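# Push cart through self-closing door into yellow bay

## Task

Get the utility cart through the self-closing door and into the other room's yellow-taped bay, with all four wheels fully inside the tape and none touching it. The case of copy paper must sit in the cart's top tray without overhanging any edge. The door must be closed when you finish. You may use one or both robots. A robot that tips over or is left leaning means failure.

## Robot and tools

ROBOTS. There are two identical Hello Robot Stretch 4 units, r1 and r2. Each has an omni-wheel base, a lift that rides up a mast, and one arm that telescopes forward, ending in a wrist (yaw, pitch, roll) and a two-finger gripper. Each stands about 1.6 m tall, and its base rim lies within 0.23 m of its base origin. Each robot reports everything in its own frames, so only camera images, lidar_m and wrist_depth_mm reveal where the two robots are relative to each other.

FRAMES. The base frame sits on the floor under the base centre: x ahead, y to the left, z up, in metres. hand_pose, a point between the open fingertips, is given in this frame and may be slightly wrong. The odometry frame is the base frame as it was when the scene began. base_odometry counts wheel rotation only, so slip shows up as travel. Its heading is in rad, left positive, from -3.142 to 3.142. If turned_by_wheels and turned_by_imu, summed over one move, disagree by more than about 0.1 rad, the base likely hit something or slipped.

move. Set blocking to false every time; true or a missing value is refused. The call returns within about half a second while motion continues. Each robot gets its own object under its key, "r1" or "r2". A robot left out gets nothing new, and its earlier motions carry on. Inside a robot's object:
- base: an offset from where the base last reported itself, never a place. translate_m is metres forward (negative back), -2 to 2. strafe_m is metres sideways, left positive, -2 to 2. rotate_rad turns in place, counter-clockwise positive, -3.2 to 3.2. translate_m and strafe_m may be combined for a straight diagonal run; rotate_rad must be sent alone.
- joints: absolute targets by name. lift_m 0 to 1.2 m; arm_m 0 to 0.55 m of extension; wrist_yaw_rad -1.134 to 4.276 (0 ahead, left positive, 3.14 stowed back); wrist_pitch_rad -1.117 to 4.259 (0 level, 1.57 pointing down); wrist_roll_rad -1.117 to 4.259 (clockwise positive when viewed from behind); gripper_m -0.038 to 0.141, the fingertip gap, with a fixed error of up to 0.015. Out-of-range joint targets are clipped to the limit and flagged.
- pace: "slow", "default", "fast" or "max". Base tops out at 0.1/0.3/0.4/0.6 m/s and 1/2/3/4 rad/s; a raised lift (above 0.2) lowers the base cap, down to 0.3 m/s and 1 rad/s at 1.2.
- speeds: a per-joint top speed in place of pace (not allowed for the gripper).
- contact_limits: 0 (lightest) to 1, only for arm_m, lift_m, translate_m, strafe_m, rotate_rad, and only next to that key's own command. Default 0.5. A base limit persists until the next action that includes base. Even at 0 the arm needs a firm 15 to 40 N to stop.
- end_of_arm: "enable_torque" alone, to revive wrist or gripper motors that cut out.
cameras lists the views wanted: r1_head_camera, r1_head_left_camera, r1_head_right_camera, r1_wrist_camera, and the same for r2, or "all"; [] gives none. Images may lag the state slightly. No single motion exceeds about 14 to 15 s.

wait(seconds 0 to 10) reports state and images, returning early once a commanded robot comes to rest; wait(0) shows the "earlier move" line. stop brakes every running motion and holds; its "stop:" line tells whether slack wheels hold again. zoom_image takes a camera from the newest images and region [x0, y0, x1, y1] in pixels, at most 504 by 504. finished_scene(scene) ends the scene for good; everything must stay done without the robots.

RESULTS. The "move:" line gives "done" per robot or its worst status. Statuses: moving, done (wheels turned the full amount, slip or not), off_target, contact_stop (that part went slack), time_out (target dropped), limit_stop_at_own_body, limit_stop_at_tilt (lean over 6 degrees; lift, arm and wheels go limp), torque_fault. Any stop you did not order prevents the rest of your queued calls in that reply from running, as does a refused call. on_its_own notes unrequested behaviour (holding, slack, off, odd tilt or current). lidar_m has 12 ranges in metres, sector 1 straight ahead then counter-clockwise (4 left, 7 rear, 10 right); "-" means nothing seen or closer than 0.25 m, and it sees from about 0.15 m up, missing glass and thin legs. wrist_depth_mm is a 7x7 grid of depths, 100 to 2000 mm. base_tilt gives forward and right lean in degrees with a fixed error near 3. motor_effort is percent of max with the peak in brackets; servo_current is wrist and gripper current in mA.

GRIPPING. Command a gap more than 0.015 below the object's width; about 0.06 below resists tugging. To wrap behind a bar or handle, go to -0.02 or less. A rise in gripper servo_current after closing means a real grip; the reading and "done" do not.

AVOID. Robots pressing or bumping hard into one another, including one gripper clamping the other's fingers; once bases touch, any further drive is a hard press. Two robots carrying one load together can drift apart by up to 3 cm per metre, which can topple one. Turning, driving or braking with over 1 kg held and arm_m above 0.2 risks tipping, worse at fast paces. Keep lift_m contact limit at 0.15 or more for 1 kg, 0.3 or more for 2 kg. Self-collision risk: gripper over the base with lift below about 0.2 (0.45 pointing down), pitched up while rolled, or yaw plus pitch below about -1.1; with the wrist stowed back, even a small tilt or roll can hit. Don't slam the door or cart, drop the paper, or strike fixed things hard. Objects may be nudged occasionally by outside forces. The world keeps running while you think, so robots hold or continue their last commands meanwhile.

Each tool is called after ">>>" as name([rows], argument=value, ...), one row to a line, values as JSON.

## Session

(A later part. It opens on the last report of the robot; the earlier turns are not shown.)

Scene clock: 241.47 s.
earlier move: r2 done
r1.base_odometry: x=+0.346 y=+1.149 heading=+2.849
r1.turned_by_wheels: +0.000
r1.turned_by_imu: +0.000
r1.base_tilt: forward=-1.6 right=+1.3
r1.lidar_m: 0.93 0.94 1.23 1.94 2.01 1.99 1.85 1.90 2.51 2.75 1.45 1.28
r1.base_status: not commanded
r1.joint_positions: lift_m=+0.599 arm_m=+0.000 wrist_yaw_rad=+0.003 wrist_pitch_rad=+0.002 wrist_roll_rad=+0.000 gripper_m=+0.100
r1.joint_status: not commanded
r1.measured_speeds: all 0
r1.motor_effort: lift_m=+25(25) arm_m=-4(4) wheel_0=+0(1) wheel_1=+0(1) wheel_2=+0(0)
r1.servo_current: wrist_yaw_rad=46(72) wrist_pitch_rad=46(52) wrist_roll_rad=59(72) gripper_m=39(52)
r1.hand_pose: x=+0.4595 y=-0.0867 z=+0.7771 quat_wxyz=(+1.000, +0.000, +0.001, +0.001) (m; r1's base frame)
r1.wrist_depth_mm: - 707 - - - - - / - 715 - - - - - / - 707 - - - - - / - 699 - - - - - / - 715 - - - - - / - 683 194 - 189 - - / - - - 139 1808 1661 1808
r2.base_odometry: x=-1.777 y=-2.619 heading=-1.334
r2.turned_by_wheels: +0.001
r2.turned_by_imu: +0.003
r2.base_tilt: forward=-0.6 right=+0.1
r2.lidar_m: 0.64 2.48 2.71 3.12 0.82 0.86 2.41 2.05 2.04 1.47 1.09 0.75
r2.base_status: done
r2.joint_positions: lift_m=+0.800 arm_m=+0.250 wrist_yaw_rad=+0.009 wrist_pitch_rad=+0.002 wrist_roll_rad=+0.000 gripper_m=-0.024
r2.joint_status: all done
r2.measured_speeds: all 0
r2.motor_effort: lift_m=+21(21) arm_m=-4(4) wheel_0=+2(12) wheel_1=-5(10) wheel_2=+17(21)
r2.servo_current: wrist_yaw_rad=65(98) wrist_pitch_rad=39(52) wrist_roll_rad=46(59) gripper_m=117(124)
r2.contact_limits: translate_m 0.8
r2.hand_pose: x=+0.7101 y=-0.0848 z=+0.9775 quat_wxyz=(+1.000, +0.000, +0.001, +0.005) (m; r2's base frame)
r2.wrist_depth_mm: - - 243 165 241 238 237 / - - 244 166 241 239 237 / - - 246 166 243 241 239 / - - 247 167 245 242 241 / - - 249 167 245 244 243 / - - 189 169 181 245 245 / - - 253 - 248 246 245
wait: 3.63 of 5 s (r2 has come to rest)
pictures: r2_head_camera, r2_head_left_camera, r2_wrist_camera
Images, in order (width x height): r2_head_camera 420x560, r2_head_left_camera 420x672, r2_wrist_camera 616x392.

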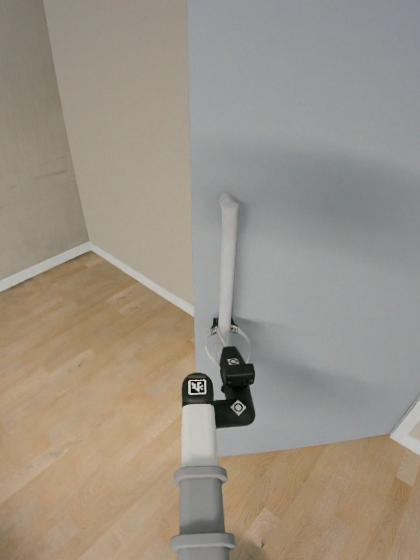

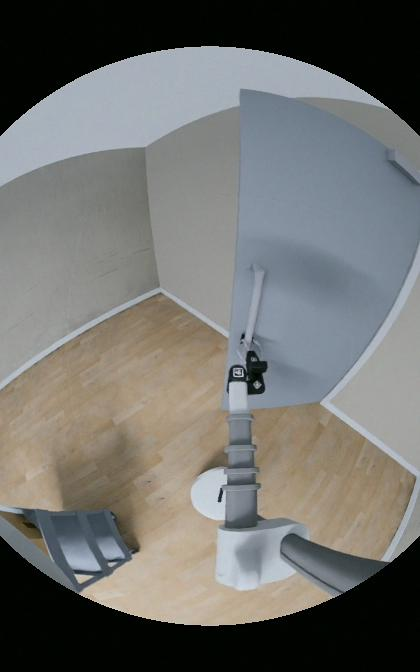

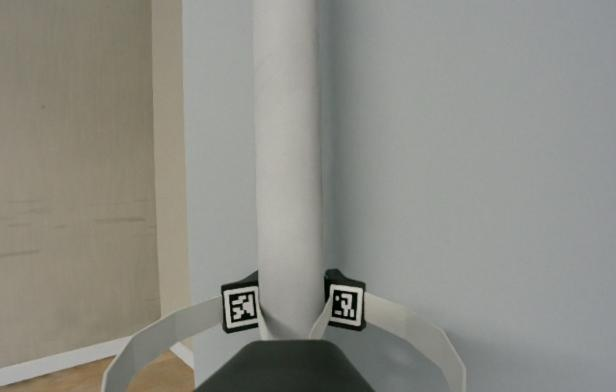

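>>> move(blocking=false, r2={"base":{"translate_m":-0.2583,"strafe_m":-0.128},"joints":{"wrist_yaw_rad":0.262},"speeds":{"wrist_yaw_rad":0.1},"contact_limits":{"translate_m":0.8},"pace":"slow"}, cameras=[])

>>> wait(seconds=5, cameras=["r2_wrist_camera"])

>>> move(blocking=false, r2={"base":{"translate_m":-0.2164,"strafe_m":-0.19},"joints":{"wrist_yaw_rad":0.524},"speeds":{"wrist_yaw_rad":0.1},"contact_limits":{"translate_m":0.8},"pace":"slow"}, cameras=[])

>>> wait(seconds=5, cameras=["r2_wrist_camera"])

>>> move(blocking=false, r2={"base":{"translate_m":-0.16,"strafe_m":-0.24},"joints":{"wrist_yaw_rad":0.785},"speeds":{"wrist_yaw_rad":0.1},"contact_limits":{"translate_m":0.8},"pace":"slow"}, cameras=[])

>>> wait(seconds=5, cameras=["r2_head_camera","r2_wrist_camera","r2_head_left_camera","r1_head_camera","r1_head_left_camera","r1_head_right_camera"])

Scene clock: 254.63 s.
move: r2 moving
r1: as last shown
r1.lidar_m: 0.91 0.91 1.26 1.95 2.02 1.99 1.84 1.89 2.50 2.74 1.42 1.30
r1.motor_effort: lift_m=+25(25) arm_m=-4(4) wheel_0=+0(1) wheel_1=+0(0) wheel_2=+0(0)
r1.servo_current: wrist_yaw_rad=39(59) wrist_pitch_rad=46(46) wrist_roll_rad=52(59) gripper_m=46(46)
r1.wrist_depth_mm: - 699 - - - - - / - 707 - - - - - / - 707 - - - - - / - 707 - - - - - / - 707 - - - - - / - 683 194 - 189 - - / - - - 139 1808 1661 1863
r2.base_odometry: x=-1.786 y=-2.609 heading=-1.333
r2.turned_by_wheels: +0.001
r2.turned_by_imu: +0.001
r2.base_tilt: forward=-0.7 right=+0.0
r2.lidar_m: 0.63 2.50 2.71 3.12 0.83 0.89 2.39 2.05 2.03 1.45 1.09 0.75
r2.base_status: translate_m moving; strafe_m moving
r2.joint_positions: lift_m=+0.800 arm_m=+0.250 wrist_yaw_rad=+0.049 wrist_pitch_rad=+0.002 wrist_roll_rad=+0.000 gripper_m=-0.024
r2.joint_status: wrist_yaw_rad moving
r2.measured_speeds: translate_m=-0.050 strafe_m=-0.025 rotate_rad=-0.001 lift_m=+0.000 arm_m=+0.000 wrist_yaw_rad=+0.092 wrist_pitch_rad=+0.000 wrist_roll_rad=+0.000
r2.motor_effort: lift_m=+21(21) arm_m=-4(4) wheel_0=-2(6) wheel_1=-8(10) wheel_2=+20(21)
r2.servo_current: wrist_yaw_rad=13(85) wrist_pitch_rad=39(46) wrist_roll_rad=65(65) gripper_m=117(117)
r2.contact_limits: translate_m 0.8
r2.hand_pose: x=+0.7132 y=-0.0733 z=+0.9775 quat_wxyz=(+1.000, +0.000, +0.001, +0.024) (m; r2's base frame)
r2.wrist_depth_mm: - - 245 164 239 236 235 / - - 245 164 240 237 236 / - - 248 165 242 239 236 / - - 248 168 243 239 236 / - - 250 167 244 241 239 / - - 187 170 182 243 241 / - - 252 - 248 244 243
pictures: none
No camera images: "cameras" was empty.

Scene clock: 258.20 s.
earlier move: r2 done
r1.base_odometry: x=+0.346 y=+1.149 heading=+2.849
r1.turned_by_wheels: +0.000
r1.turned_by_imu: +0.000
r1.base_tilt: forward=-1.6 right=+1.3
r1.lidar_m: 0.92 0.93 1.24 1.95 2.02 1.98 1.84 1.89 2.52 2.75 1.44 1.29
r1.base_status: not commanded
r1.joint_positions: lift_m=+0.599 arm_m=+0.000 wrist_yaw_rad=+0.003 wrist_pitch_rad=+0.002 wrist_roll_rad=+0.000 gripper_m=+0.100
r1.joint_status: not commanded
r1.measured_speeds: all 0
r1.motor_effort: lift_m=+25(25) arm_m=-4(4) wheel_0=+0(1) wheel_1=+0(1) wheel_2=+0(0)
r1.servo_current: wrist_yaw_rad=59(78) wrist_pitch_rad=46(52) wrist_roll_rad=46(65) gripper_m=33(52)
r1.hand_pose: x=+0.4595 y=-0.0867 z=+0.7771 quat_wxyz=(+1.000, +0.000, +0.001, +0.001) (m; r1's base frame)
r1.wrist_depth_mm: - 699 - - - - - / - 707 - - - - - / - 699 - - - - - / - 699 - - - - - / - 699 - - - - - / - 676 193 - 198 - - / - - - 140 1808 1708 1808
r2.base_odometry: x=-1.962 y=-2.399 heading=-1.332
r2.turned_by_wheels: +0.001
r2.turned_by_imu: +0.003
r2.base_tilt: forward=-0.6 right=+0.1
r2.lidar_m: 0.64 2.68 2.97 0.84 0.82 3.75 2.12 1.80 1.77 1.58 1.35 0.84
r2.base_status: done
r2.joint_positions: lift_m=+0.800 arm_m=+0.250 wrist_yaw_rad=+0.270 wrist_pitch_rad=+0.002 wrist_roll_rad=+0.000 gripper_m=-0.024
r2.joint_status: all done
r2.measured_speeds: all 0
r2.motor_effort: lift_m=+21(21) arm_m=-4(4) wheel_0=+3(9) wheel_1=-4(11) wheel_2=+16(21)
r2.servo_current: wrist_yaw_rad=52(130) wrist_pitch_rad=39(46) wrist_roll_rad=46(65) gripper_m=111(117)
r2.contact_limits: translate_m 0.8
r2.hand_pose: x=+0.7222 y=-0.0073 z=+0.9775 quat_wxyz=(+0.991, +0.000, +0.001, +0.135) (m; r2's base frame)
r2.wrist_depth_mm: - - 244 165 240 239 237 / - - 244 166 242 241 239 / - - 246 166 242 241 240 / - - 247 167 244 243 242 / - - 249 167 246 244 244 / - - 189 169 181 247 245 / - - 252 - 249 246 246
wait: 3.57 of 5 s (r2 has come to rest)
pictures: r2_wrist_camera
Images, in order (width x height): r2_wrist_camera 616x392.

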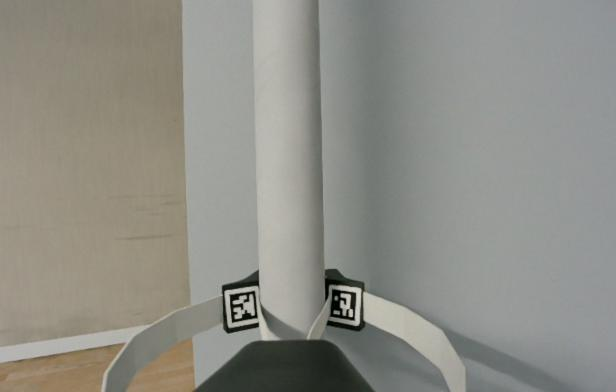

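Scene clock: 258.70 s.
move: r2 moving
r1: as last shown
r1.lidar_m: 0.91 0.95 1.23 1.95 2.02 1.96 1.83 1.90 2.50 2.75 1.44 1.27
r1.motor_effort: lift_m=+25(25) arm_m=-4(4) wheel_0=-1(1) wheel_1=+0(0) wheel_2=+0(0)
r1.servo_current: wrist_yaw_rad=39(72) wrist_pitch_rad=39(46) wrist_roll_rad=46(65) gripper_m=39(39)
r1.wrist_depth_mm: - 707 - - - - - / - 691 - - - - - / - 707 - - - - - / - 699 - - - - - / - 707 - - - - - / - 683 194 - 198 - - / - - - 139 1756 1708 1863
r2.base_odometry: x=-1.972 y=-2.391 heading=-1.331
r2.turned_by_wheels: +0.001
r2.turned_by_imu: +0.001
r2.base_tilt: forward=-0.7 right=+0.0
r2.lidar_m: 0.65 2.70 2.97 0.88 0.82 3.72 2.08 1.76 1.76 1.56 1.35 0.84
r2.base_status: translate_m moving; strafe_m moving
r2.joint_positions: lift_m=+0.800 arm_m=+0.250 wrist_yaw_rad=+0.309 wrist_pitch_rad=+0.002 wrist_roll_rad=+0.000 gripper_m=-0.024
r2.joint_status: wrist_yaw_rad moving
r2.measured_speeds: translate_m=-0.038 strafe_m=-0.034 rotate_rad=-0.001 lift_m=+0.000 arm_m=+0.000 wrist_yaw_rad=+0.095 wrist_pitch_rad=+0.000 wrist_roll_rad=+0.000
r2.motor_effort: lift_m=+21(21) arm_m=-4(4) wheel_0=+6(11) wheel_1=-9(9) wheel_2=+19(19)
r2.servo_current: wrist_yaw_rad=91(91) wrist_pitch_rad=39(46) wrist_roll_rad=33(59) gripper_m=111(117)
r2.contact_limits: translate_m 0.8
r2.hand_pose: x=+0.7222 y=+0.0044 z=+0.9775 quat_wxyz=(+0.988, +0.000, +0.001, +0.154) (m; r2's base frame)
r2.wrist_depth_mm: - - 244 164 239 236 234 / - - 246 165 241 238 236 / - - 247 165 241 240 237 / - - 249 168 243 240 237 / - - 250 167 244 242 239 / - - 186 170 182 243 241 / - - 254 - 248 243 243
pictures: none
No camera images: "cameras" was empty.

Scene clock: 262.30 s.
earlier move: r2 done
r1.base_odometry: x=+0.346 y=+1.149 heading=+2.849
r1.turned_by_wheels: +0.000
r1.turned_by_imu: +0.000
r1.base_tilt: forward=-1.6 right=+1.3
r1.lidar_m: 0.91 0.95 1.23 1.96 2.01 1.99 1.83 1.89 2.51 2.74 1.44 1.29
r1.base_status: not commanded
r1.joint_positions: lift_m=+0.599 arm_m=+0.000 wrist_yaw_rad=+0.003 wrist_pitch_rad=+0.002 wrist_roll_rad=+0.000 gripper_m=+0.100
r1.joint_status: not commanded
r1.measured_speeds: all 0
r1.motor_effort: lift_m=+25(25) arm_m=-4(4) wheel_0=+0(1) wheel_1=+0(1) wheel_2=+0(0)
r1.servo_current: wrist_yaw_rad=65(72) wrist_pitch_rad=39(52) wrist_roll_rad=52(72) gripper_m=52(52)
r1.hand_pose: x=+0.4595 y=-0.0867 z=+0.7771 quat_wxyz=(+1.000, +0.000, +0.001, +0.001) (m; r1's base frame)
r1.wrist_depth_mm: - 707 - - - - - / - 707 - - - - - / - 707 - - - - - / - 699 - - - - - / - 707 - - - - - / - 691 195 - 198 - - / - - - 144 1808 1661 1863
r2.base_odometry: x=-2.197 y=-2.234 heading=-1.331
r2.turned_by_wheels: +0.001
r2.turned_by_imu: +0.003
r2.base_tilt: forward=-0.7 right=+0.0
r2.lidar_m: 0.63 2.77 3.26 0.93 1.07 3.09 1.73 1.48 1.51 1.59 1.35 0.98
r2.base_status: done
r2.joint_positions: lift_m=+0.800 arm_m=+0.250 wrist_yaw_rad=+0.530 wrist_pitch_rad=+0.002 wrist_roll_rad=+0.000 gripper_m=-0.024
r2.joint_status: all done
r2.measured_speeds: all 0
r2.motor_effort: lift_m=+21(21) arm_m=-4(4) wheel_0=+12(15) wheel_1=-3(10) wheel_2=+15(19)
r2.servo_current: wrist_yaw_rad=52(91) wrist_pitch_rad=46(46) wrist_roll_rad=46(59) gripper_m=111(117)
r2.contact_limits: translate_m 0.8
r2.hand_pose: x=+0.7139 y=+0.0704 z=+0.9775 quat_wxyz=(+0.965, +0.000, +0.001, +0.262) (m; r2's base frame)
r2.wrist_depth_mm: - - 243 165 240 238 238 / - - 244 165 242 241 240 / - - 246 166 243 242 241 / - - 246 167 245 244 242 / - - 248 167 246 245 245 / - - 187 169 180 247 245 / - - 251 - 250 247 246
wait: 3.60 of 5 s (r2 has come to rest)
pictures: r2_wrist_camera
Images, in order (width x height): r2_wrist_camera 616x392.

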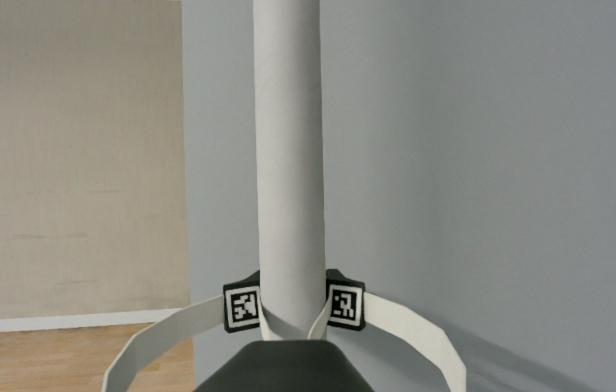

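Scene clock: 262.80 s.
move: r2 moving
r1: as last shown
r1.lidar_m: 0.92 0.93 1.24 1.97 2.01 1.98 1.84 1.91 2.53 2.73 1.42 1.28
r1.motor_effort: lift_m=+25(25) arm_m=-4(4) wheel_0=-1(1) wheel_1=+0(1) wheel_2=+0(0)
r1.servo_current: wrist_yaw_rad=52(59) wrist_pitch_rad=39(52) wrist_roll_rad=39(65) gripper_m=46(46)
r1.wrist_depth_mm: - 715 - - - - - / - 699 - - - - - / - 699 - - - - - / - 707 - - - - - / - 707 - - - - - / - 691 194 - 197 - - / - - - 145 1808 1708 1863
r2.base_odometry: x=-2.209 y=-2.230 heading=-1.329
r2.turned_by_wheels: +0.002
r2.turned_by_imu: +0.002
r2.base_tilt: forward=-0.7 right=+0.1
r2.lidar_m: 0.67 2.77 3.28 0.90 1.12 3.06 1.72 1.49 1.46 1.60 1.35 0.99
r2.base_status: translate_m moving; strafe_m moving
r2.joint_positions: lift_m=+0.800 arm_m=+0.250 wrist_yaw_rad=+0.569 wrist_pitch_rad=+0.002 wrist_roll_rad=+0.000 gripper_m=-0.024
r2.joint_status: wrist_yaw_rad moving
r2.measured_speeds: translate_m=-0.027 strafe_m=-0.040 rotate_rad=-0.001 lift_m=+0.000 arm_m=+0.000 wrist_yaw_rad=+0.095 wrist_pitch_rad=+0.000 wrist_roll_rad=+0.000
r2.motor_effort: lift_m=+21(21) arm_m=-4(4) wheel_0=+12(15) wheel_1=-7(8) wheel_2=+18(19)
r2.servo_current: wrist_yaw_rad=13(85) wrist_pitch_rad=39(39) wrist_roll_rad=65(65) gripper_m=111(111)
r2.contact_limits: translate_m 0.8
r2.hand_pose: x=+0.7110 y=+0.0817 z=+0.9775 quat_wxyz=(+0.960, +0.000, +0.001, +0.281) (m; r2's base frame)
r2.wrist_depth_mm: - - 244 163 238 236 236 / - - 245 165 241 238 236 / - - 247 165 242 240 236 / - - 248 169 244 241 239 / - - 249 167 245 242 240 / - - 186 167 181 244 242 / - - 253 - 247 244 243
pictures: none
No camera images: "cameras" was empty.

Scene clock: 266.47 s.
earlier move: r2 done
r1.base_odometry: x=+0.346 y=+1.149 heading=+2.849
r1.turned_by_wheels: +0.000
r1.turned_by_imu: +0.000
r1.base_tilt: forward=-1.6 right=+1.3
r1.lidar_m: 0.92 0.93 1.25 1.96 2.00 1.97 1.84 1.91 2.51 2.75 1.39 1.27
r1.base_status: not commanded
r1.joint_positions: lift_m=+0.599 arm_m=+0.000 wrist_yaw_rad=+0.003 wrist_pitch_rad=+0.002 wrist_roll_rad=+0.000 gripper_m=+0.100
r1.joint_status: not commanded
r1.measured_speeds: all 0
r1.motor_effort: lift_m=+25(25) arm_m=-4(4) wheel_0=-1(1) wheel_1=+0(1) wheel_2=+0(0)
r1.servo_current: wrist_yaw_rad=46(72) wrist_pitch_rad=39(52) wrist_roll_rad=59(72) gripper_m=33(52)
r1.hand_pose: x=+0.4595 y=-0.0867 z=+0.7771 quat_wxyz=(+1.000, +0.000, +0.001, +0.001) (m; r1's base frame)
r1.wrist_depth_mm: - 707 - - - - - / - 707 - - - - - / - 699 - - - - - / - 699 - - - - - / - 707 - - - - - / - 683 213 - 198 - - / - - 820 144 1808 1661 1863
r2.base_odometry: x=-2.468 y=-2.137 heading=-1.329
r2.turned_by_wheels: +0.000
r2.turned_by_imu: +0.003
r2.base_tilt: forward=-0.6 right=+0.0
r2.lidar_m: 0.64 0.69 3.54 1.14 4.50 2.52 1.42 1.21 1.21 1.42 1.30 1.29
r2.base_status: done
r2.joint_positions: lift_m=+0.800 arm_m=+0.250 wrist_yaw_rad=+0.790 wrist_pitch_rad=+0.002 wrist_roll_rad=+0.000 gripper_m=-0.024
r2.joint_status: all done
r2.measured_speeds: all 0
r2.motor_effort: lift_m=+20(21) arm_m=-4(4) wheel_0=+13(18) wheel_1=-3(11) wheel_2=+14(19)
r2.servo_current: wrist_yaw_rad=46(91) wrist_pitch_rad=39(46) wrist_roll_rad=52(65) gripper_m=104(117)
r2.contact_limits: translate_m 0.8
r2.hand_pose: x=+0.6860 y=+0.1434 z=+0.9775 quat_wxyz=(+0.923, +0.000, +0.001, +0.385) (m; r2's base frame)
r2.wrist_depth_mm: - - 242 165 240 240 239 / - - 245 165 242 240 240 / - - 246 166 242 242 242 / - - 247 167 244 244 242 / - - 249 167 246 245 245 / - - 186 167 181 246 246 / - - 251 - 250 248 247
wait: 3.67 of 5 s (r2 has come to rest)
pictures: r1_head_camera, r1_head_left_camera, r1_head_right_camera, r2_head_camera, r2_head_left_camera, r2_wrist_camera
Images, in order (width x height): r1_head_camera 420x560, r1_head_left_camera 420x672, r1_head_right_camera 420x672, r2_head_camera 420x560, r2_head_left_camera 420x672, r2_wrist_camera 616x392.

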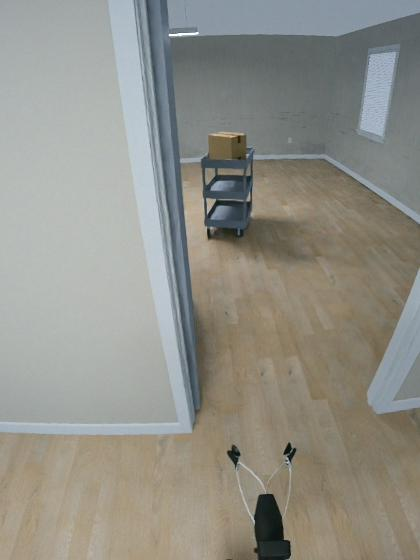

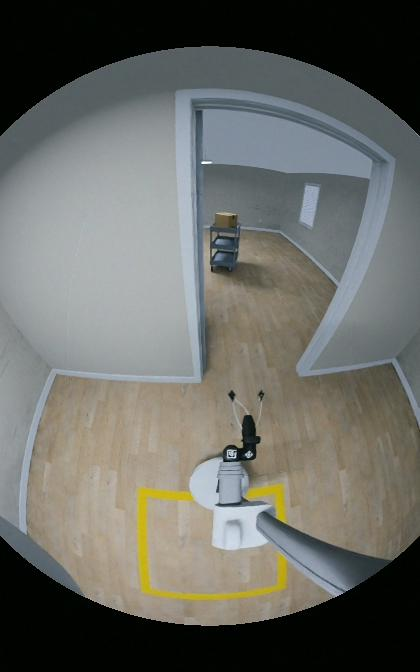

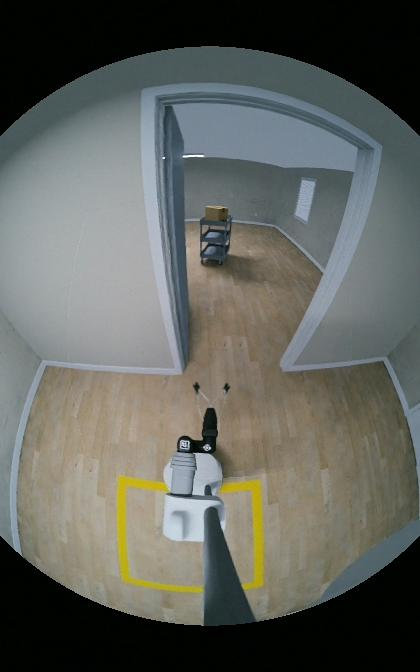

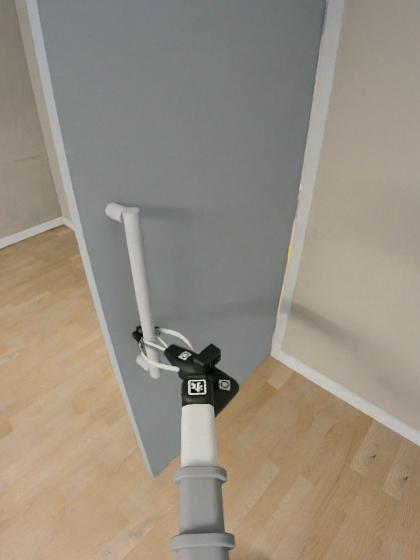

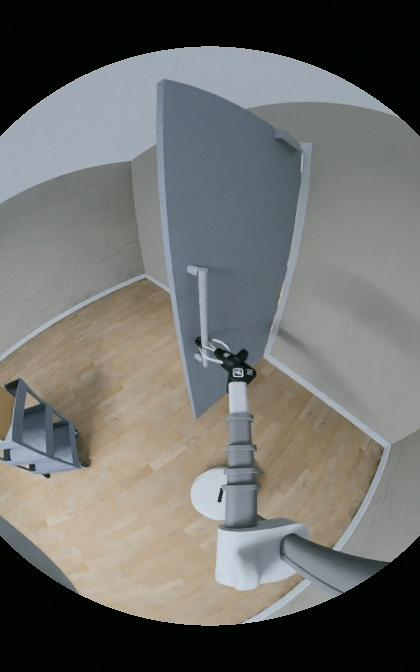

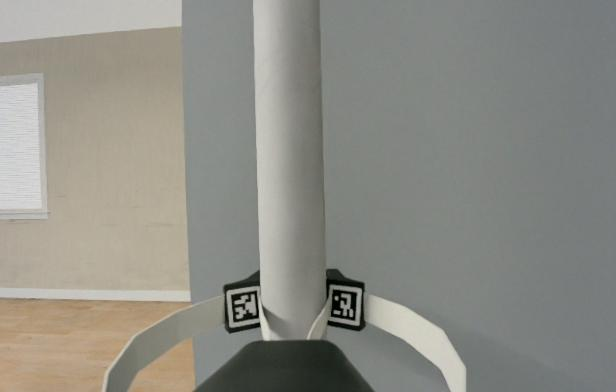

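>>> zoom_image(camera="r1_head_camera", region=[170, 110, 290, 250])

>>> move(blocking=false, r1={"base":{"translate_m":0.8},"joints":{"lift_m":0.9}}, cameras=[])

>>> wait(seconds=6, cameras=["r1_head_camera","r1_head_left_camera"])

>>> zoom_image(camera="r1_head_camera", region=[100, 90, 380, 380])

Scaled by 3.600 from the camera's 420x560 image, which has a finer 600x800 frame.

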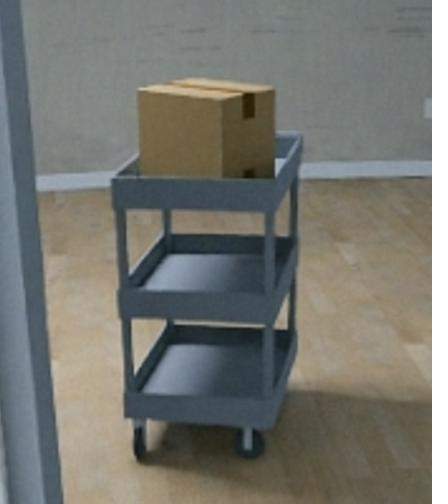

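Scene clock: 274.23 s.
move: r1 moving
r1.base_odometry: x=+0.316 y=+1.158 heading=+2.850
r1.turned_by_wheels: +0.000
r1.turned_by_imu: +0.000
r1.base_tilt: forward=-1.6 right=+1.2
r1.lidar_m: 0.86 0.89 1.22 1.95 2.02 2.01 1.87 1.95 2.55 2.75 1.40 1.25
r1.base_status: translate_m moving
r1.joint_positions: lift_m=+0.637 arm_m=+0.000 wrist_yaw_rad=+0.003 wrist_pitch_rad=+0.002 wrist_roll_rad=+0.000 gripper_m=+0.100
r1.joint_status: lift_m moving
r1.measured_speeds: translate_m=+0.121 strafe_m=-0.002 rotate_rad=+0.002 lift_m=+0.146 arm_m=+0.000 wrist_yaw_rad=+0.000 wrist_pitch_rad=+0.000 wrist_roll_rad=+0.000
r1.motor_effort: lift_m=+27(29) arm_m=-4(4) wheel_0=+6(7) wheel_1=+5(7) wheel_2=-7(9)
r1.servo_current: wrist_yaw_rad=46(65) wrist_pitch_rad=39(46) wrist_roll_rad=65(72) gripper_m=46(46)
r1.hand_pose: x=+0.4595 y=-0.0867 z=+0.8150 quat_wxyz=(+1.000, +0.000, +0.001, +0.001) (m; r1's base frame)
r1.wrist_depth_mm: - 661 - - - - - / - 661 - - - - - / - 661 - - - - - / - 668 - - - - - / - 661 - - - - - / - 654 212 - 198 - - / - 185 1308 145 1863 1756 1921
r2: as last shown
r2.turned_by_imu: +0.001
r2.base_tilt: forward=-0.7 right=+0.0
r2.lidar_m: 0.63 0.67 3.53 1.15 4.50 2.54 1.44 1.21 1.21 1.41 1.30 1.28
r2.motor_effort: lift_m=+21(21) arm_m=-4(4) wheel_0=+13(13) wheel_1=-2(3) wheel_2=+15(15)
r2.servo_current: wrist_yaw_rad=59(72) wrist_pitch_rad=39(46) wrist_roll_rad=52(59) gripper_m=104(111)
r2.contact_limits: translate_m 0.8
r2.wrist_depth_mm: - - 243 164 241 239 239 / - - 243 165 241 241 239 / - - 246 166 244 242 242 / - - 247 167 245 243 242 / - - 249 167 247 246 245 / - - 187 167 180 247 246 / - - 252 - 249 247 247
pictures: none
No camera images: "cameras" was empty.

Scene clock: 277.90 s.
earlier move: r1 done
r1.base_odometry: x=-0.421 y=+1.379 heading=+2.850
r1.turned_by_wheels: +0.000
r1.turned_by_imu: +0.000
r1.base_tilt: forward=-1.6 right=+1.3
r1.lidar_m: 0.81 0.25 0.25 0.46 2.06 2.71 2.67 2.77 2.88 0.85 0.81 3.59
r1.base_status: done
r1.joint_positions: lift_m=+0.900 arm_m=+0.000 wrist_yaw_rad=+0.003 wrist_pitch_rad=+0.002 wrist_roll_rad=+0.000 gripper_m=+0.100
r1.joint_status: all done
r1.measured_speeds: all 0
r1.motor_effort: lift_m=+24(29) arm_m=-4(4) wheel_0=+3(9) wheel_1=+0(8) wheel_2=+2(10)
r1.servo_current: wrist_yaw_rad=39(72) wrist_pitch_rad=39(52) wrist_roll_rad=39(72) gripper_m=39(52)
r1.hand_pose: x=+0.4595 y=-0.0867 z=+1.0771 quat_wxyz=(+1.000, +0.000, +0.001, +0.001) (m; r1's base frame)
r1.wrist_depth_mm: 424 - - - - - - / 430 564 - - - - - / 427 842 - - - - - / 430 842 - - - - - / 424 569 - - - - - / 421 517 214 - 198 - - / 418 508 - 145 - - -
r2.base_odometry: x=-2.468 y=-2.137 heading=-1.329
r2.turned_by_wheels: +0.000
r2.turned_by_imu: +0.001
r2.base_tilt: forward=-0.6 right=+0.0
r2.lidar_m: 0.63 0.68 3.53 1.12 4.50 2.51 1.42 1.21 1.21 1.44 1.31 1.29
r2.base_status: not commanded
r2.joint_positions: lift_m=+0.800 arm_m=+0.250 wrist_yaw_rad=+0.790 wrist_pitch_rad=+0.002 wrist_roll_rad=+0.000 gripper_m=-0.024
r2.joint_status: not commanded
r2.measured_speeds: all 0
r2.motor_effort: lift_m=+21(21) arm_m=-4(4) wheel_0=+13(13) wheel_1=-2(3) wheel_2=+14(15)
r2.servo_current: wrist_yaw_rad=52(72) wrist_pitch_rad=33(46) wrist_roll_rad=46(59) gripper_m=104(111)
r2.contact_limits: translate_m 0.8
r2.hand_pose: x=+0.6860 y=+0.1434 z=+0.9775 quat_wxyz=(+0.923, +0.000, +0.001, +0.385) (m; r2's base frame)
r2.wrist_depth_mm: - - 241 164 241 240 238 / - - 244 166 242 241 240 / - - 246 166 243 241 243 / - - 246 167 244 244 242 / - - 249 167 245 246 244 / - - 187 167 180 246 246 / - - 252 - 249 248 246
wait: 3.67 of 6 s (r1 has come to rest)
pictures: r1_head_camera, r1_head_left_camera
Images, in order (width x height): r1_head_camera 420x560, r1_head_left_camera 420x672.

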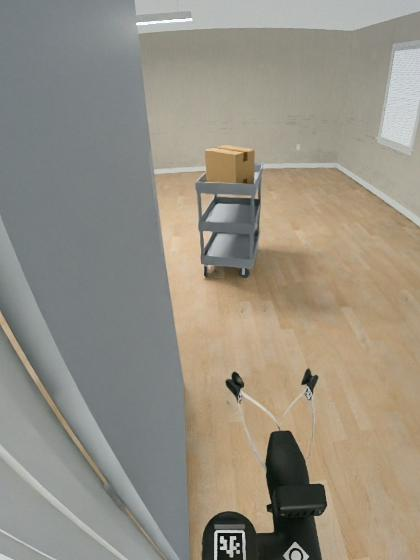

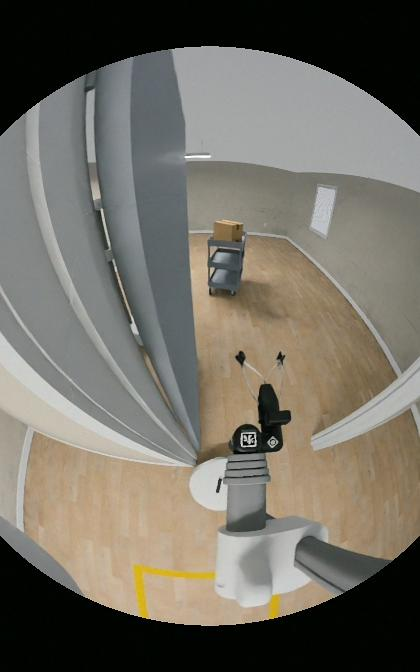

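Scaled by 1.738 from the camera's 420x560 image, which has a finer 600x800 frame.

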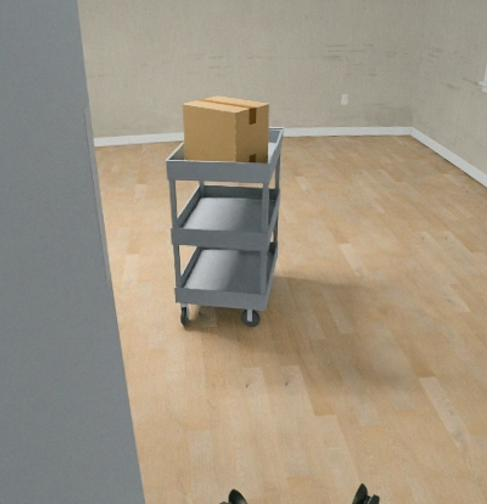

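>>> move(r1={"base":{"strafe_m":-0.27}}, blocking=false, cameras=[])

>>> wait(seconds=4, cameras=["r1_head_camera","r1_head_left_camera","r1_head_right_camera","r1_wrist_camera"])

Scene clock: 306.20 s.
move: r1 moving
r1.base_odometry: x=-0.410 y=+1.414 heading=+2.850
r1.turned_by_wheels: +0.000
r1.turned_by_imu: -0.001
r1.base_tilt: forward=-1.6 right=+1.3
r1.lidar_m: 1.03 0.29 0.25 0.47 2.11 2.78 2.65 2.73 2.82 0.82 0.80 3.56
r1.base_status: strafe_m moving
r1.joint_positions: lift_m=+0.900 arm_m=+0.000 wrist_yaw_rad=+0.003 wrist_pitch_rad=+0.002 wrist_roll_rad=+0.000 gripper_m=+0.100
r1.joint_status: not commanded
r1.measured_speeds: translate_m=-0.001 strafe_m=-0.140 rotate_rad=+0.003 lift_m=+0.000 arm_m=+0.000 wrist_yaw_rad=+0.000 wrist_pitch_rad=+0.000 wrist_roll_rad=+0.000
r1.motor_effort: lift_m=+24(25) arm_m=-4(4) wheel_0=+8(11) wheel_1=-9(10) wheel_2=+0(2)
r1.servo_current: wrist_yaw_rad=39(52) wrist_pitch_rad=33(46) wrist_roll_rad=52(59) gripper_m=46(46)
r1.hand_pose: x=+0.4595 y=-0.0867 z=+1.0771 quat_wxyz=(+1.000, +0.000, +0.001, +0.001) (m; r1's base frame)
r1.wrist_depth_mm: 477 - - - - - - / 480 - - - - - - / 488 854 - - - - - / 480 931 - - - - - / 480 - - - - - - / 477 193 213 - 198 - - / 473 - - 144 - - -
r2: as last shown
r2.turned_by_imu: +0.002
r2.base_tilt: forward=-0.7 right=+0.0
r2.lidar_m: 0.63 0.68 3.53 1.15 4.51 2.53 1.42 1.22 1.21 1.41 1.31 1.29
r2.servo_current: wrist_yaw_rad=52(65) wrist_pitch_rad=39(46) wrist_roll_rad=33(52) gripper_m=111(111)
r2.contact_limits: translate_m 0.8
r2.wrist_depth_mm: - - 242 165 241 240 238 / - - 244 165 242 242 241 / - - 246 166 243 242 242 / - - 247 167 245 244 243 / - - 249 167 247 246 244 / - - 187 168 180 247 246 / - - 251 - 249 247 247
pictures: none
No camera images: "cameras" was empty.

Scene clock: 307.93 s.
earlier move: r1 done
r1.base_odometry: x=-0.343 y=+1.638 heading=+2.850
r1.turned_by_wheels: +0.000
r1.turned_by_imu: -0.001
r1.base_tilt: forward=-1.6 right=+1.2
r1.lidar_m: 2.30 0.61 0.44 0.49 2.35 2.77 2.64 2.74 2.56 0.87 0.57 3.25
r1.base_status: done
r1.joint_positions: lift_m=+0.900 arm_m=+0.000 wrist_yaw_rad=+0.003 wrist_pitch_rad=+0.002 wrist_roll_rad=+0.000 gripper_m=+0.100
r1.joint_status: not commanded
r1.measured_speeds: all 0
r1.motor_effort: lift_m=+24(25) arm_m=-4(4) wheel_0=+2(12) wheel_1=+0(10) wheel_2=+1(2)
r1.servo_current: wrist_yaw_rad=46(65) wrist_pitch_rad=46(52) wrist_roll_rad=39(65) gripper_m=39(52)
r1.hand_pose: x=+0.4595 y=-0.0867 z=+1.0772 quat_wxyz=(+1.000, +0.000, +0.001, +0.001) (m; r1's base frame)
r1.wrist_depth_mm: - - - - - - - / - - - - - - - / 1008 - - - - - - / 991 - - - - - - / 917 - - - - - - / - - 215 - 198 - - / - - - 145 - - -
r2.base_odometry: x=-2.468 y=-2.137 heading=-1.329
r2.turned_by_wheels: +0.000
r2.turned_by_imu: +0.000
r2.base_tilt: forward=-0.7 right=+0.0
r2.lidar_m: 0.62 0.67 3.54 1.14 4.52 2.54 1.42 1.22 1.20 1.42 1.29 1.30
r2.base_status: not commanded
r2.joint_positions: lift_m=+0.800 arm_m=+0.250 wrist_yaw_rad=+0.790 wrist_pitch_rad=+0.002 wrist_roll_rad=+0.000 gripper_m=-0.024
r2.joint_status: not commanded
r2.measured_speeds: all 0
r2.motor_effort: lift_m=+21(21) arm_m=-4(4) wheel_0=+13(13) wheel_1=-3(3) wheel_2=+14(15)
r2.servo_current: wrist_yaw_rad=46(72) wrist_pitch_rad=39(46) wrist_roll_rad=46(65) gripper_m=104(111)
r2.contact_limits: translate_m 0.8
r2.hand_pose: x=+0.6860 y=+0.1434 z=+0.9775 quat_wxyz=(+0.923, +0.000, +0.001, +0.385) (m; r2's base frame)
r2.wrist_depth_mm: - - 242 164 240 240 239 / - - 243 165 243 241 240 / - - 245 166 244 242 241 / - - 246 166 245 244 242 / - - 248 167 246 246 245 / - - 187 168 181 247 247 / - - 252 - 248 247 247
wait: 1.73 of 4 s (r1 has come to rest)
pictures: r1_head_camera, r1_head_left_camera, r1_head_right_camera, r1_wrist_camera
Images, in order (width x height): r1_head_camera 420x560, r1_head_left_camera 420x672, r1_head_right_camera 420x672, r1_wrist_camera 616x392.

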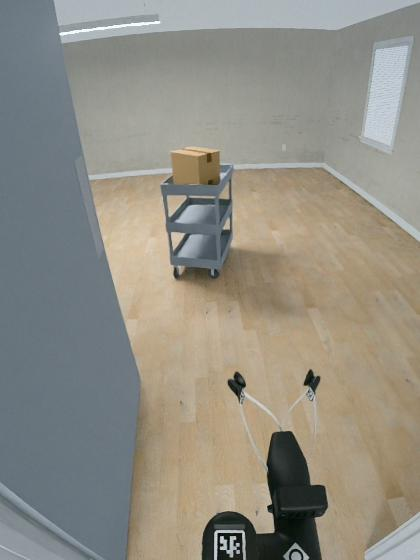

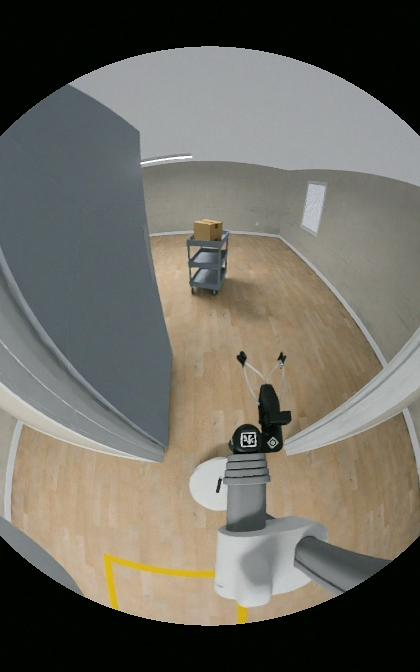

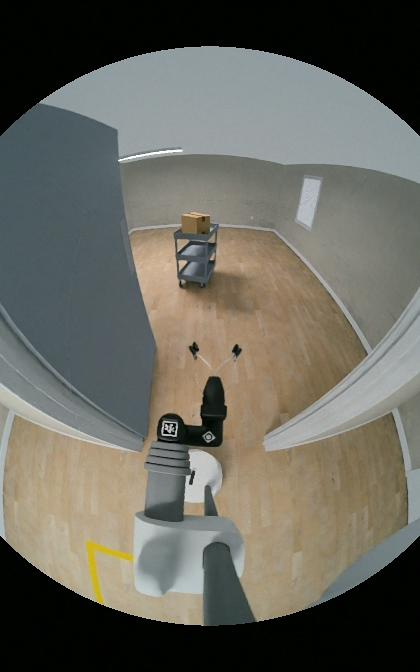

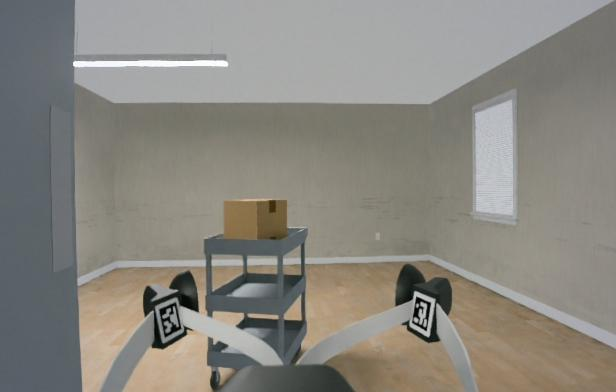

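>>> zoom_image(camera="r1_head_camera", region=[140, 130, 250, 290])

>>> zoom_image(camera="r1_wrist_camera", region=[180, 180, 330, 392])

Scaled by 3.150 from the camera's 420x560 image, which has a finer 600x800 frame.

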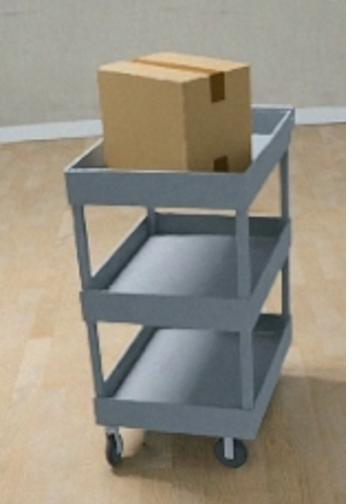

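Scaled by 2.377.

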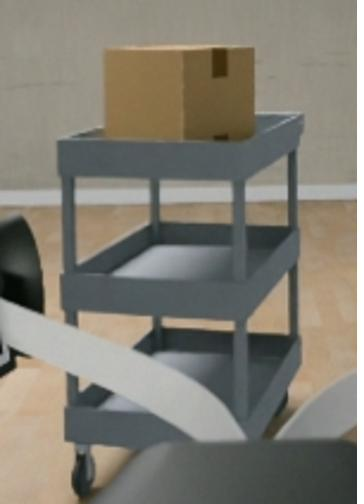

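>>> move(r1={"base":{"translate_m":0.85,"strafe_m":-0.03},"joints":{"lift_m":1.0,"wrist_pitch_rad":1.57,"wrist_roll_rad":1.57,"gripper_m":0.1}}, blocking=false, cameras=[])

>>> wait(seconds=7, cameras=["r1_head_camera","r1_head_right_camera","r1_wrist_camera"])

Scene clock: 332.20 s.
move: r1 moving
r1.base_odometry: x=-0.373 y=+1.648 heading=+2.850
r1.turned_by_wheels: +0.000
r1.turned_by_imu: +0.000
r1.base_tilt: forward=-1.6 right=+1.3
r1.lidar_m: 2.27 0.60 0.45 0.44 2.32 2.83 2.66 2.74 2.57 0.72 0.56 3.26
r1.base_status: translate_m moving; strafe_m moving
r1.joint_positions: lift_m=+0.937 arm_m=+0.000 wrist_yaw_rad=+0.003 wrist_pitch_rad=+0.585 wrist_roll_rad=+0.580 gripper_m=+0.100
r1.joint_status: lift_m moving; wrist_pitch_rad moving; wrist_roll_rad moving; the others done
r1.measured_speeds: translate_m=+0.120 strafe_m=-0.004 rotate_rad=+0.002 lift_m=+0.146 arm_m=+0.000 wrist_yaw_rad=+0.000 wrist_pitch_rad=+1.819 wrist_roll_rad=+1.818
r1.motor_effort: lift_m=+27(28) arm_m=-4(4) wheel_0=+6(9) wheel_1=+3(7) wheel_2=-9(10)
r1.servo_current: wrist_yaw_rad=46(72) wrist_pitch_rad=85(85) wrist_roll_rad=91(124) gripper_m=39(46)
r1.hand_pose: x=+0.4117 y=-0.0868 z=+0.9565 quat_wxyz=(+0.918, +0.274, +0.276, -0.081) (m; r1's base frame)
r1.wrist_depth_mm: - - - - - - - / - - - - - - 1863 / - - - - - 1808 1618 / - - - - 1756 1576 1397 / - - - 1756 1576 1336 1229 / - 1160 215 1576 198 1138 1078 / - 145 1464 145 1138 1060 976
r2: as last shown
r2.turned_by_imu: +0.001
r2.lidar_m: 0.65 0.68 3.52 1.13 4.52 2.56 1.43 1.23 1.22 1.43 1.30 1.31
r2.motor_effort: lift_m=+21(21) arm_m=-4(4) wheel_0=+13(13) wheel_1=-2(3) wheel_2=+14(15)
r2.servo_current: wrist_yaw_rad=46(59) wrist_pitch_rad=39(46) wrist_roll_rad=52(65) gripper_m=98(104)
r2.contact_limits: translate_m 0.8
r2.wrist_depth_mm: - - 243 165 241 238 239 / - - 243 165 242 241 240 / - - 246 166 244 242 243 / - - 246 167 245 244 243 / - - 248 167 246 245 244 / - - 187 168 181 246 245 / - - 251 - 249 246 247
pictures: none
No camera images: "cameras" was empty.

Scene clock: 336.03 s.
earlier move: r1 done
r1.base_odometry: x=-1.148 y=+1.911 heading=+2.850
r1.turned_by_wheels: +0.000
r1.turned_by_imu: +0.000
r1.base_tilt: forward=-1.6 right=+1.3
r1.lidar_m: 1.47 1.59 0.53 0.48 0.48 0.65 3.53 0.74 0.73 1.72 2.40 3.14
r1.base_status: done
r1.joint_positions: lift_m=+1.000 arm_m=+0.000 wrist_yaw_rad=+0.002 wrist_pitch_rad=+1.568 wrist_roll_rad=+1.568 gripper_m=+0.100
r1.joint_status: all done
r1.measured_speeds: all 0
r1.motor_effort: lift_m=+25(28) arm_m=-4(4) wheel_0=+2(9) wheel_1=+2(7) wheel_2=+2(10)
r1.servo_current: wrist_yaw_rad=33(72) wrist_pitch_rad=39(85) wrist_roll_rad=46(124) gripper_m=46(52)
r1.hand_pose: x=+0.1720 y=-0.0874 z=+0.8893 quat_wxyz=(+0.502, +0.499, +0.501, -0.498) (m; r1's base frame)
r1.wrist_depth_mm: 1098 1098 1098 1098 1098 1098 - / 1098 1118 1118 1078 1078 1098 1118 / 1098 1098 1098 1098 1098 1098 1138 / 1118 1098 1118 1098 891 1118 1098 / 1098 1118 1098 891 891 904 357 / 1098 1078 214 1098 198 1098 1098 / 1098 1078 1078 145 1098 1118 1118
r2.base_odometry: x=-2.468 y=-2.137 heading=-1.329
r2.turned_by_wheels: +0.000
r2.turned_by_imu: +0.001
r2.base_tilt: forward=-0.6 right=+0.0
r2.lidar_m: 0.64 0.68 3.52 1.12 4.50 2.55 1.42 1.19 1.21 1.43 1.31 1.28
r2.base_status: not commanded
r2.joint_positions: lift_m=+0.800 arm_m=+0.250 wrist_yaw_rad=+0.790 wrist_pitch_rad=+0.002 wrist_roll_rad=+0.000 gripper_m=-0.024
r2.joint_status: not commanded
r2.measured_speeds: all 0
r2.motor_effort: lift_m=+21(21) arm_m=-4(5) wheel_0=+13(13) wheel_1=-2(3) wheel_2=+14(15)
r2.servo_current: wrist_yaw_rad=46(72) wrist_pitch_rad=46(52) wrist_roll_rad=46(65) gripper_m=104(111)
r2.contact_limits: translate_m 0.8
r2.hand_pose: x=+0.6860 y=+0.1434 z=+0.9775 quat_wxyz=(+0.923, +0.000, +0.001, +0.385) (m; r2's base frame)
r2.wrist_depth_mm: - - 243 165 242 241 240 / - - 244 166 242 241 240 / - - 246 166 243 243 242 / - - 247 166 246 244 243 / - - 248 167 246 245 243 / - - 187 168 180 246 246 / - - 250 - 249 248 248
wait: 3.83 of 7 s (r1 has come to rest)
pictures: r1_head_camera, r1_head_right_camera, r1_wrist_camera
Images, in order (width x height): r1_head_camera 420x560, r1_head_right_camera 420x672, r1_wrist_camera 616x392.

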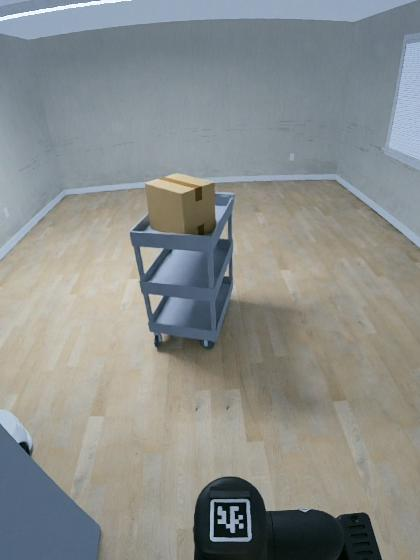

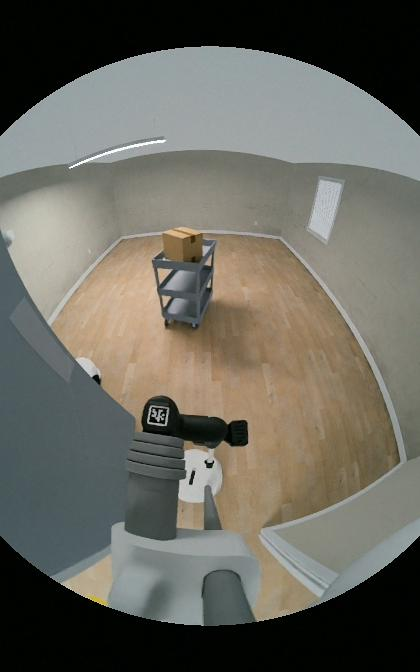

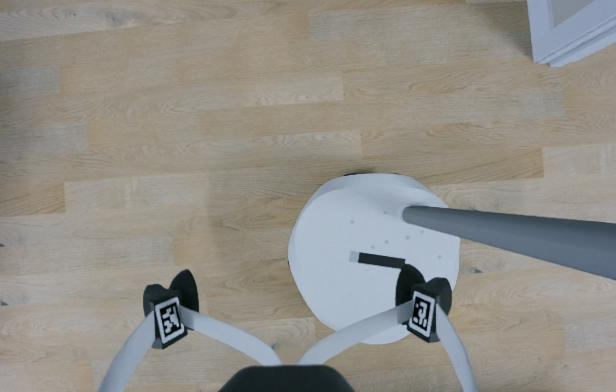

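>>> move(r1={"base":{"translate_m":0.48,"strafe_m":0.16},"joints":{"lift_m":1.1,"arm_m":0.28}}, blocking=false, cameras=[])

>>> wait(seconds=7, cameras=["r1_head_camera","r1_head_left_camera","r1_wrist_camera"])

Scene clock: 348.00 s.
move: r1 moving
r1.base_odometry: x=-1.181 y=+1.910 heading=+2.851
r1.turned_by_wheels: +0.000
r1.turned_by_imu: +0.000
r1.base_tilt: forward=-1.6 right=+1.3
r1.lidar_m: 1.42 1.56 0.53 0.47 0.47 0.63 3.56 0.79 0.77 1.84 2.41 3.15
r1.base_status: translate_m moving; strafe_m moving
r1.joint_positions: lift_m=+1.037 arm_m=+0.051 wrist_yaw_rad=+0.002 wrist_pitch_rad=+1.568 wrist_roll_rad=+1.568 gripper_m=+0.100
r1.joint_status: lift_m moving; arm_m moving
r1.measured_speeds: translate_m=+0.121 strafe_m=+0.040 rotate_rad=+0.004 lift_m=+0.146 arm_m=+0.195 wrist_yaw_rad=+0.000 wrist_pitch_rad=+0.000 wrist_roll_rad=+0.000
r1.motor_effort: lift_m=+26(28) arm_m=+5(9) wheel_0=+4(6) wheel_1=+8(9) wheel_2=-8(9)
r1.servo_current: wrist_yaw_rad=26(65) wrist_pitch_rad=39(46) wrist_roll_rad=39(59) gripper_m=39(46)
r1.hand_pose: x=+0.2225 y=-0.0874 z=+0.9272 quat_wxyz=(+0.502, +0.499, +0.501, -0.498) (m; r1's base frame)
r1.wrist_depth_mm: 1118 1138 1118 1118 1138 1118 1118 / 1138 1138 1160 1138 1160 1138 1160 / 1138 1138 1138 1138 1138 1138 1138 / 1160 1138 1138 1118 931 1138 1160 / 1138 1138 1138 946 931 1138 1182 / 1118 1138 215 1138 198 1160 1138 / 1138 1118 1118 145 1138 1118 1138
r2: as last shown
r2.base_tilt: forward=-0.7 right=+0.0
r2.lidar_m: 0.65 0.68 3.53 1.14 4.51 2.54 1.41 1.20 1.22 1.39 1.31 1.28
r2.motor_effort: lift_m=+21(21) arm_m=-4(4) wheel_0=+13(13) wheel_1=-2(3) wheel_2=+14(15)
r2.servo_current: wrist_yaw_rad=52(59) wrist_pitch_rad=46(46) wrist_roll_rad=39(46) gripper_m=98(104)
r2.contact_limits: translate_m 0.8
r2.wrist_depth_mm: - - 243 165 240 239 239 / - - 244 166 242 241 240 / - - 244 165 243 243 242 / - - 247 167 244 244 242 / - - 249 167 247 245 245 / - - 187 167 180 246 246 / - - 251 - 248 247 247
pictures: none
No camera images: "cameras" was empty.

Scene clock: 350.63 s.
earlier move: r1 done
r1.base_odometry: x=-1.654 y=+1.895 heading=+2.851
r1.turned_by_wheels: +0.000
r1.turned_by_imu: +0.001
r1.base_tilt: forward=-1.6 right=+1.3
r1.lidar_m: 0.99 1.11 0.88 0.35 0.37 0.50 4.08 1.19 1.40 2.46 2.51 3.28
r1.base_status: done
r1.joint_positions: lift_m=+1.100 arm_m=+0.280 wrist_yaw_rad=+0.002 wrist_pitch_rad=+1.568 wrist_roll_rad=+1.568 gripper_m=+0.100
r1.joint_status: all done
r1.measured_speeds: all 0
r1.motor_effort: lift_m=+24(28) arm_m=+5(9) wheel_0=+4(8) wheel_1=+2(10) wheel_2=+0(10)
r1.servo_current: wrist_yaw_rad=52(72) wrist_pitch_rad=46(52) wrist_roll_rad=46(65) gripper_m=39(46)
r1.hand_pose: x=+0.4518 y=-0.0874 z=+0.9894 quat_wxyz=(+0.502, +0.499, +0.501, -0.498) (m; r1's base frame)
r1.wrist_depth_mm: 1229 1205 1205 1182 1205 1182 1205 / 1229 1205 1205 1182 1229 1182 1205 / 1182 1205 1182 1205 1205 1205 1205 / 1205 1205 1205 1182 1229 991 1229 / - 1205 1205 1205 1042 991 1205 / 1025 1205 215 1229 197 1008 1205 / 1060 1205 1205 145 1229 1205 1205
r2.base_odometry: x=-2.468 y=-2.137 heading=-1.329
r2.turned_by_wheels: +0.000
r2.turned_by_imu: +0.000
r2.base_tilt: forward=-0.6 right=+0.1
r2.lidar_m: 0.63 0.65 1.04 1.14 4.52 2.54 1.42 1.21 1.20 1.42 1.28 1.29
r2.base_status: not commanded
r2.joint_positions: lift_m=+0.800 arm_m=+0.250 wrist_yaw_rad=+0.790 wrist_pitch_rad=+0.002 wrist_roll_rad=+0.000 gripper_m=-0.024
r2.joint_status: not commanded
r2.measured_speeds: all 0
r2.motor_effort: lift_m=+21(21) arm_m=-4(4) wheel_0=+13(13) wheel_1=-3(3) wheel_2=+15(15)
r2.servo_current: wrist_yaw_rad=39(59) wrist_pitch_rad=39(46) wrist_roll_rad=33(59) gripper_m=104(117)
r2.contact_limits: translate_m 0.8
r2.hand_pose: x=+0.6860 y=+0.1434 z=+0.9775 quat_wxyz=(+0.923, +0.000, +0.001, +0.385) (m; r2's base frame)
r2.wrist_depth_mm: 715 715 242 164 241 240 240 / - - 243 165 241 242 240 / - - 245 166 244 242 241 / - - 247 167 245 243 243 / - - 248 167 247 247 245 / - - 187 168 180 246 246 / - - 251 - 249 247 247
wait: 2.63 of 7 s (r1 has come to rest)
pictures: r1_head_camera, r1_head_left_camera, r1_wrist_camera
Images, in order (width x height): r1_head_camera 420x560, r1_head_left_camera 420x672, r1_wrist_camera 616x392.

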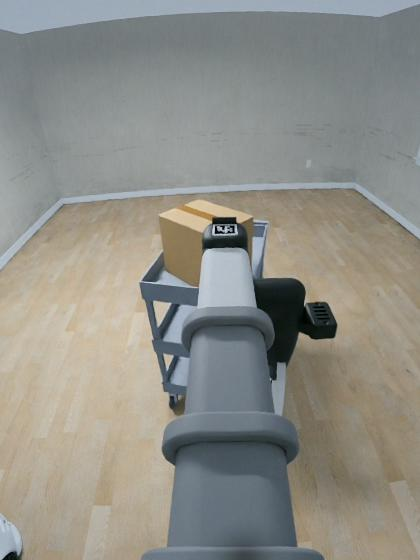

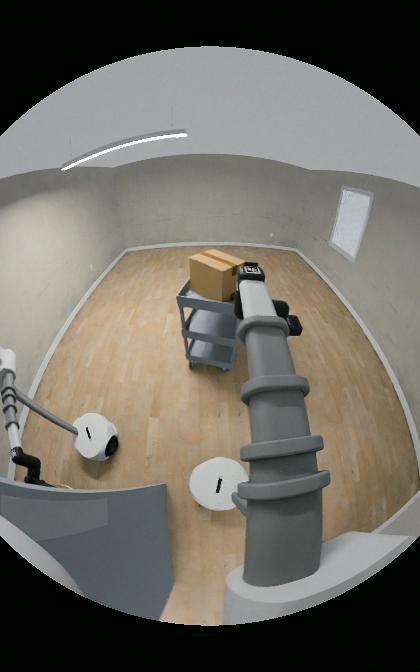

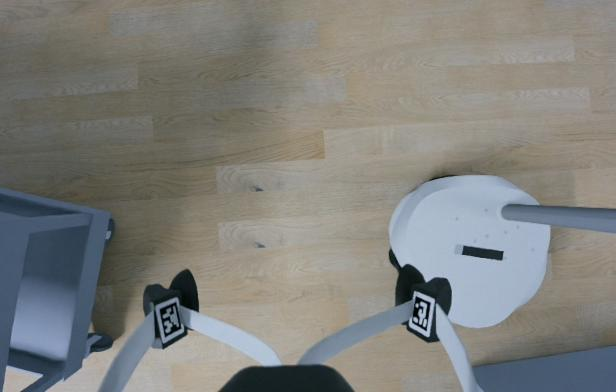

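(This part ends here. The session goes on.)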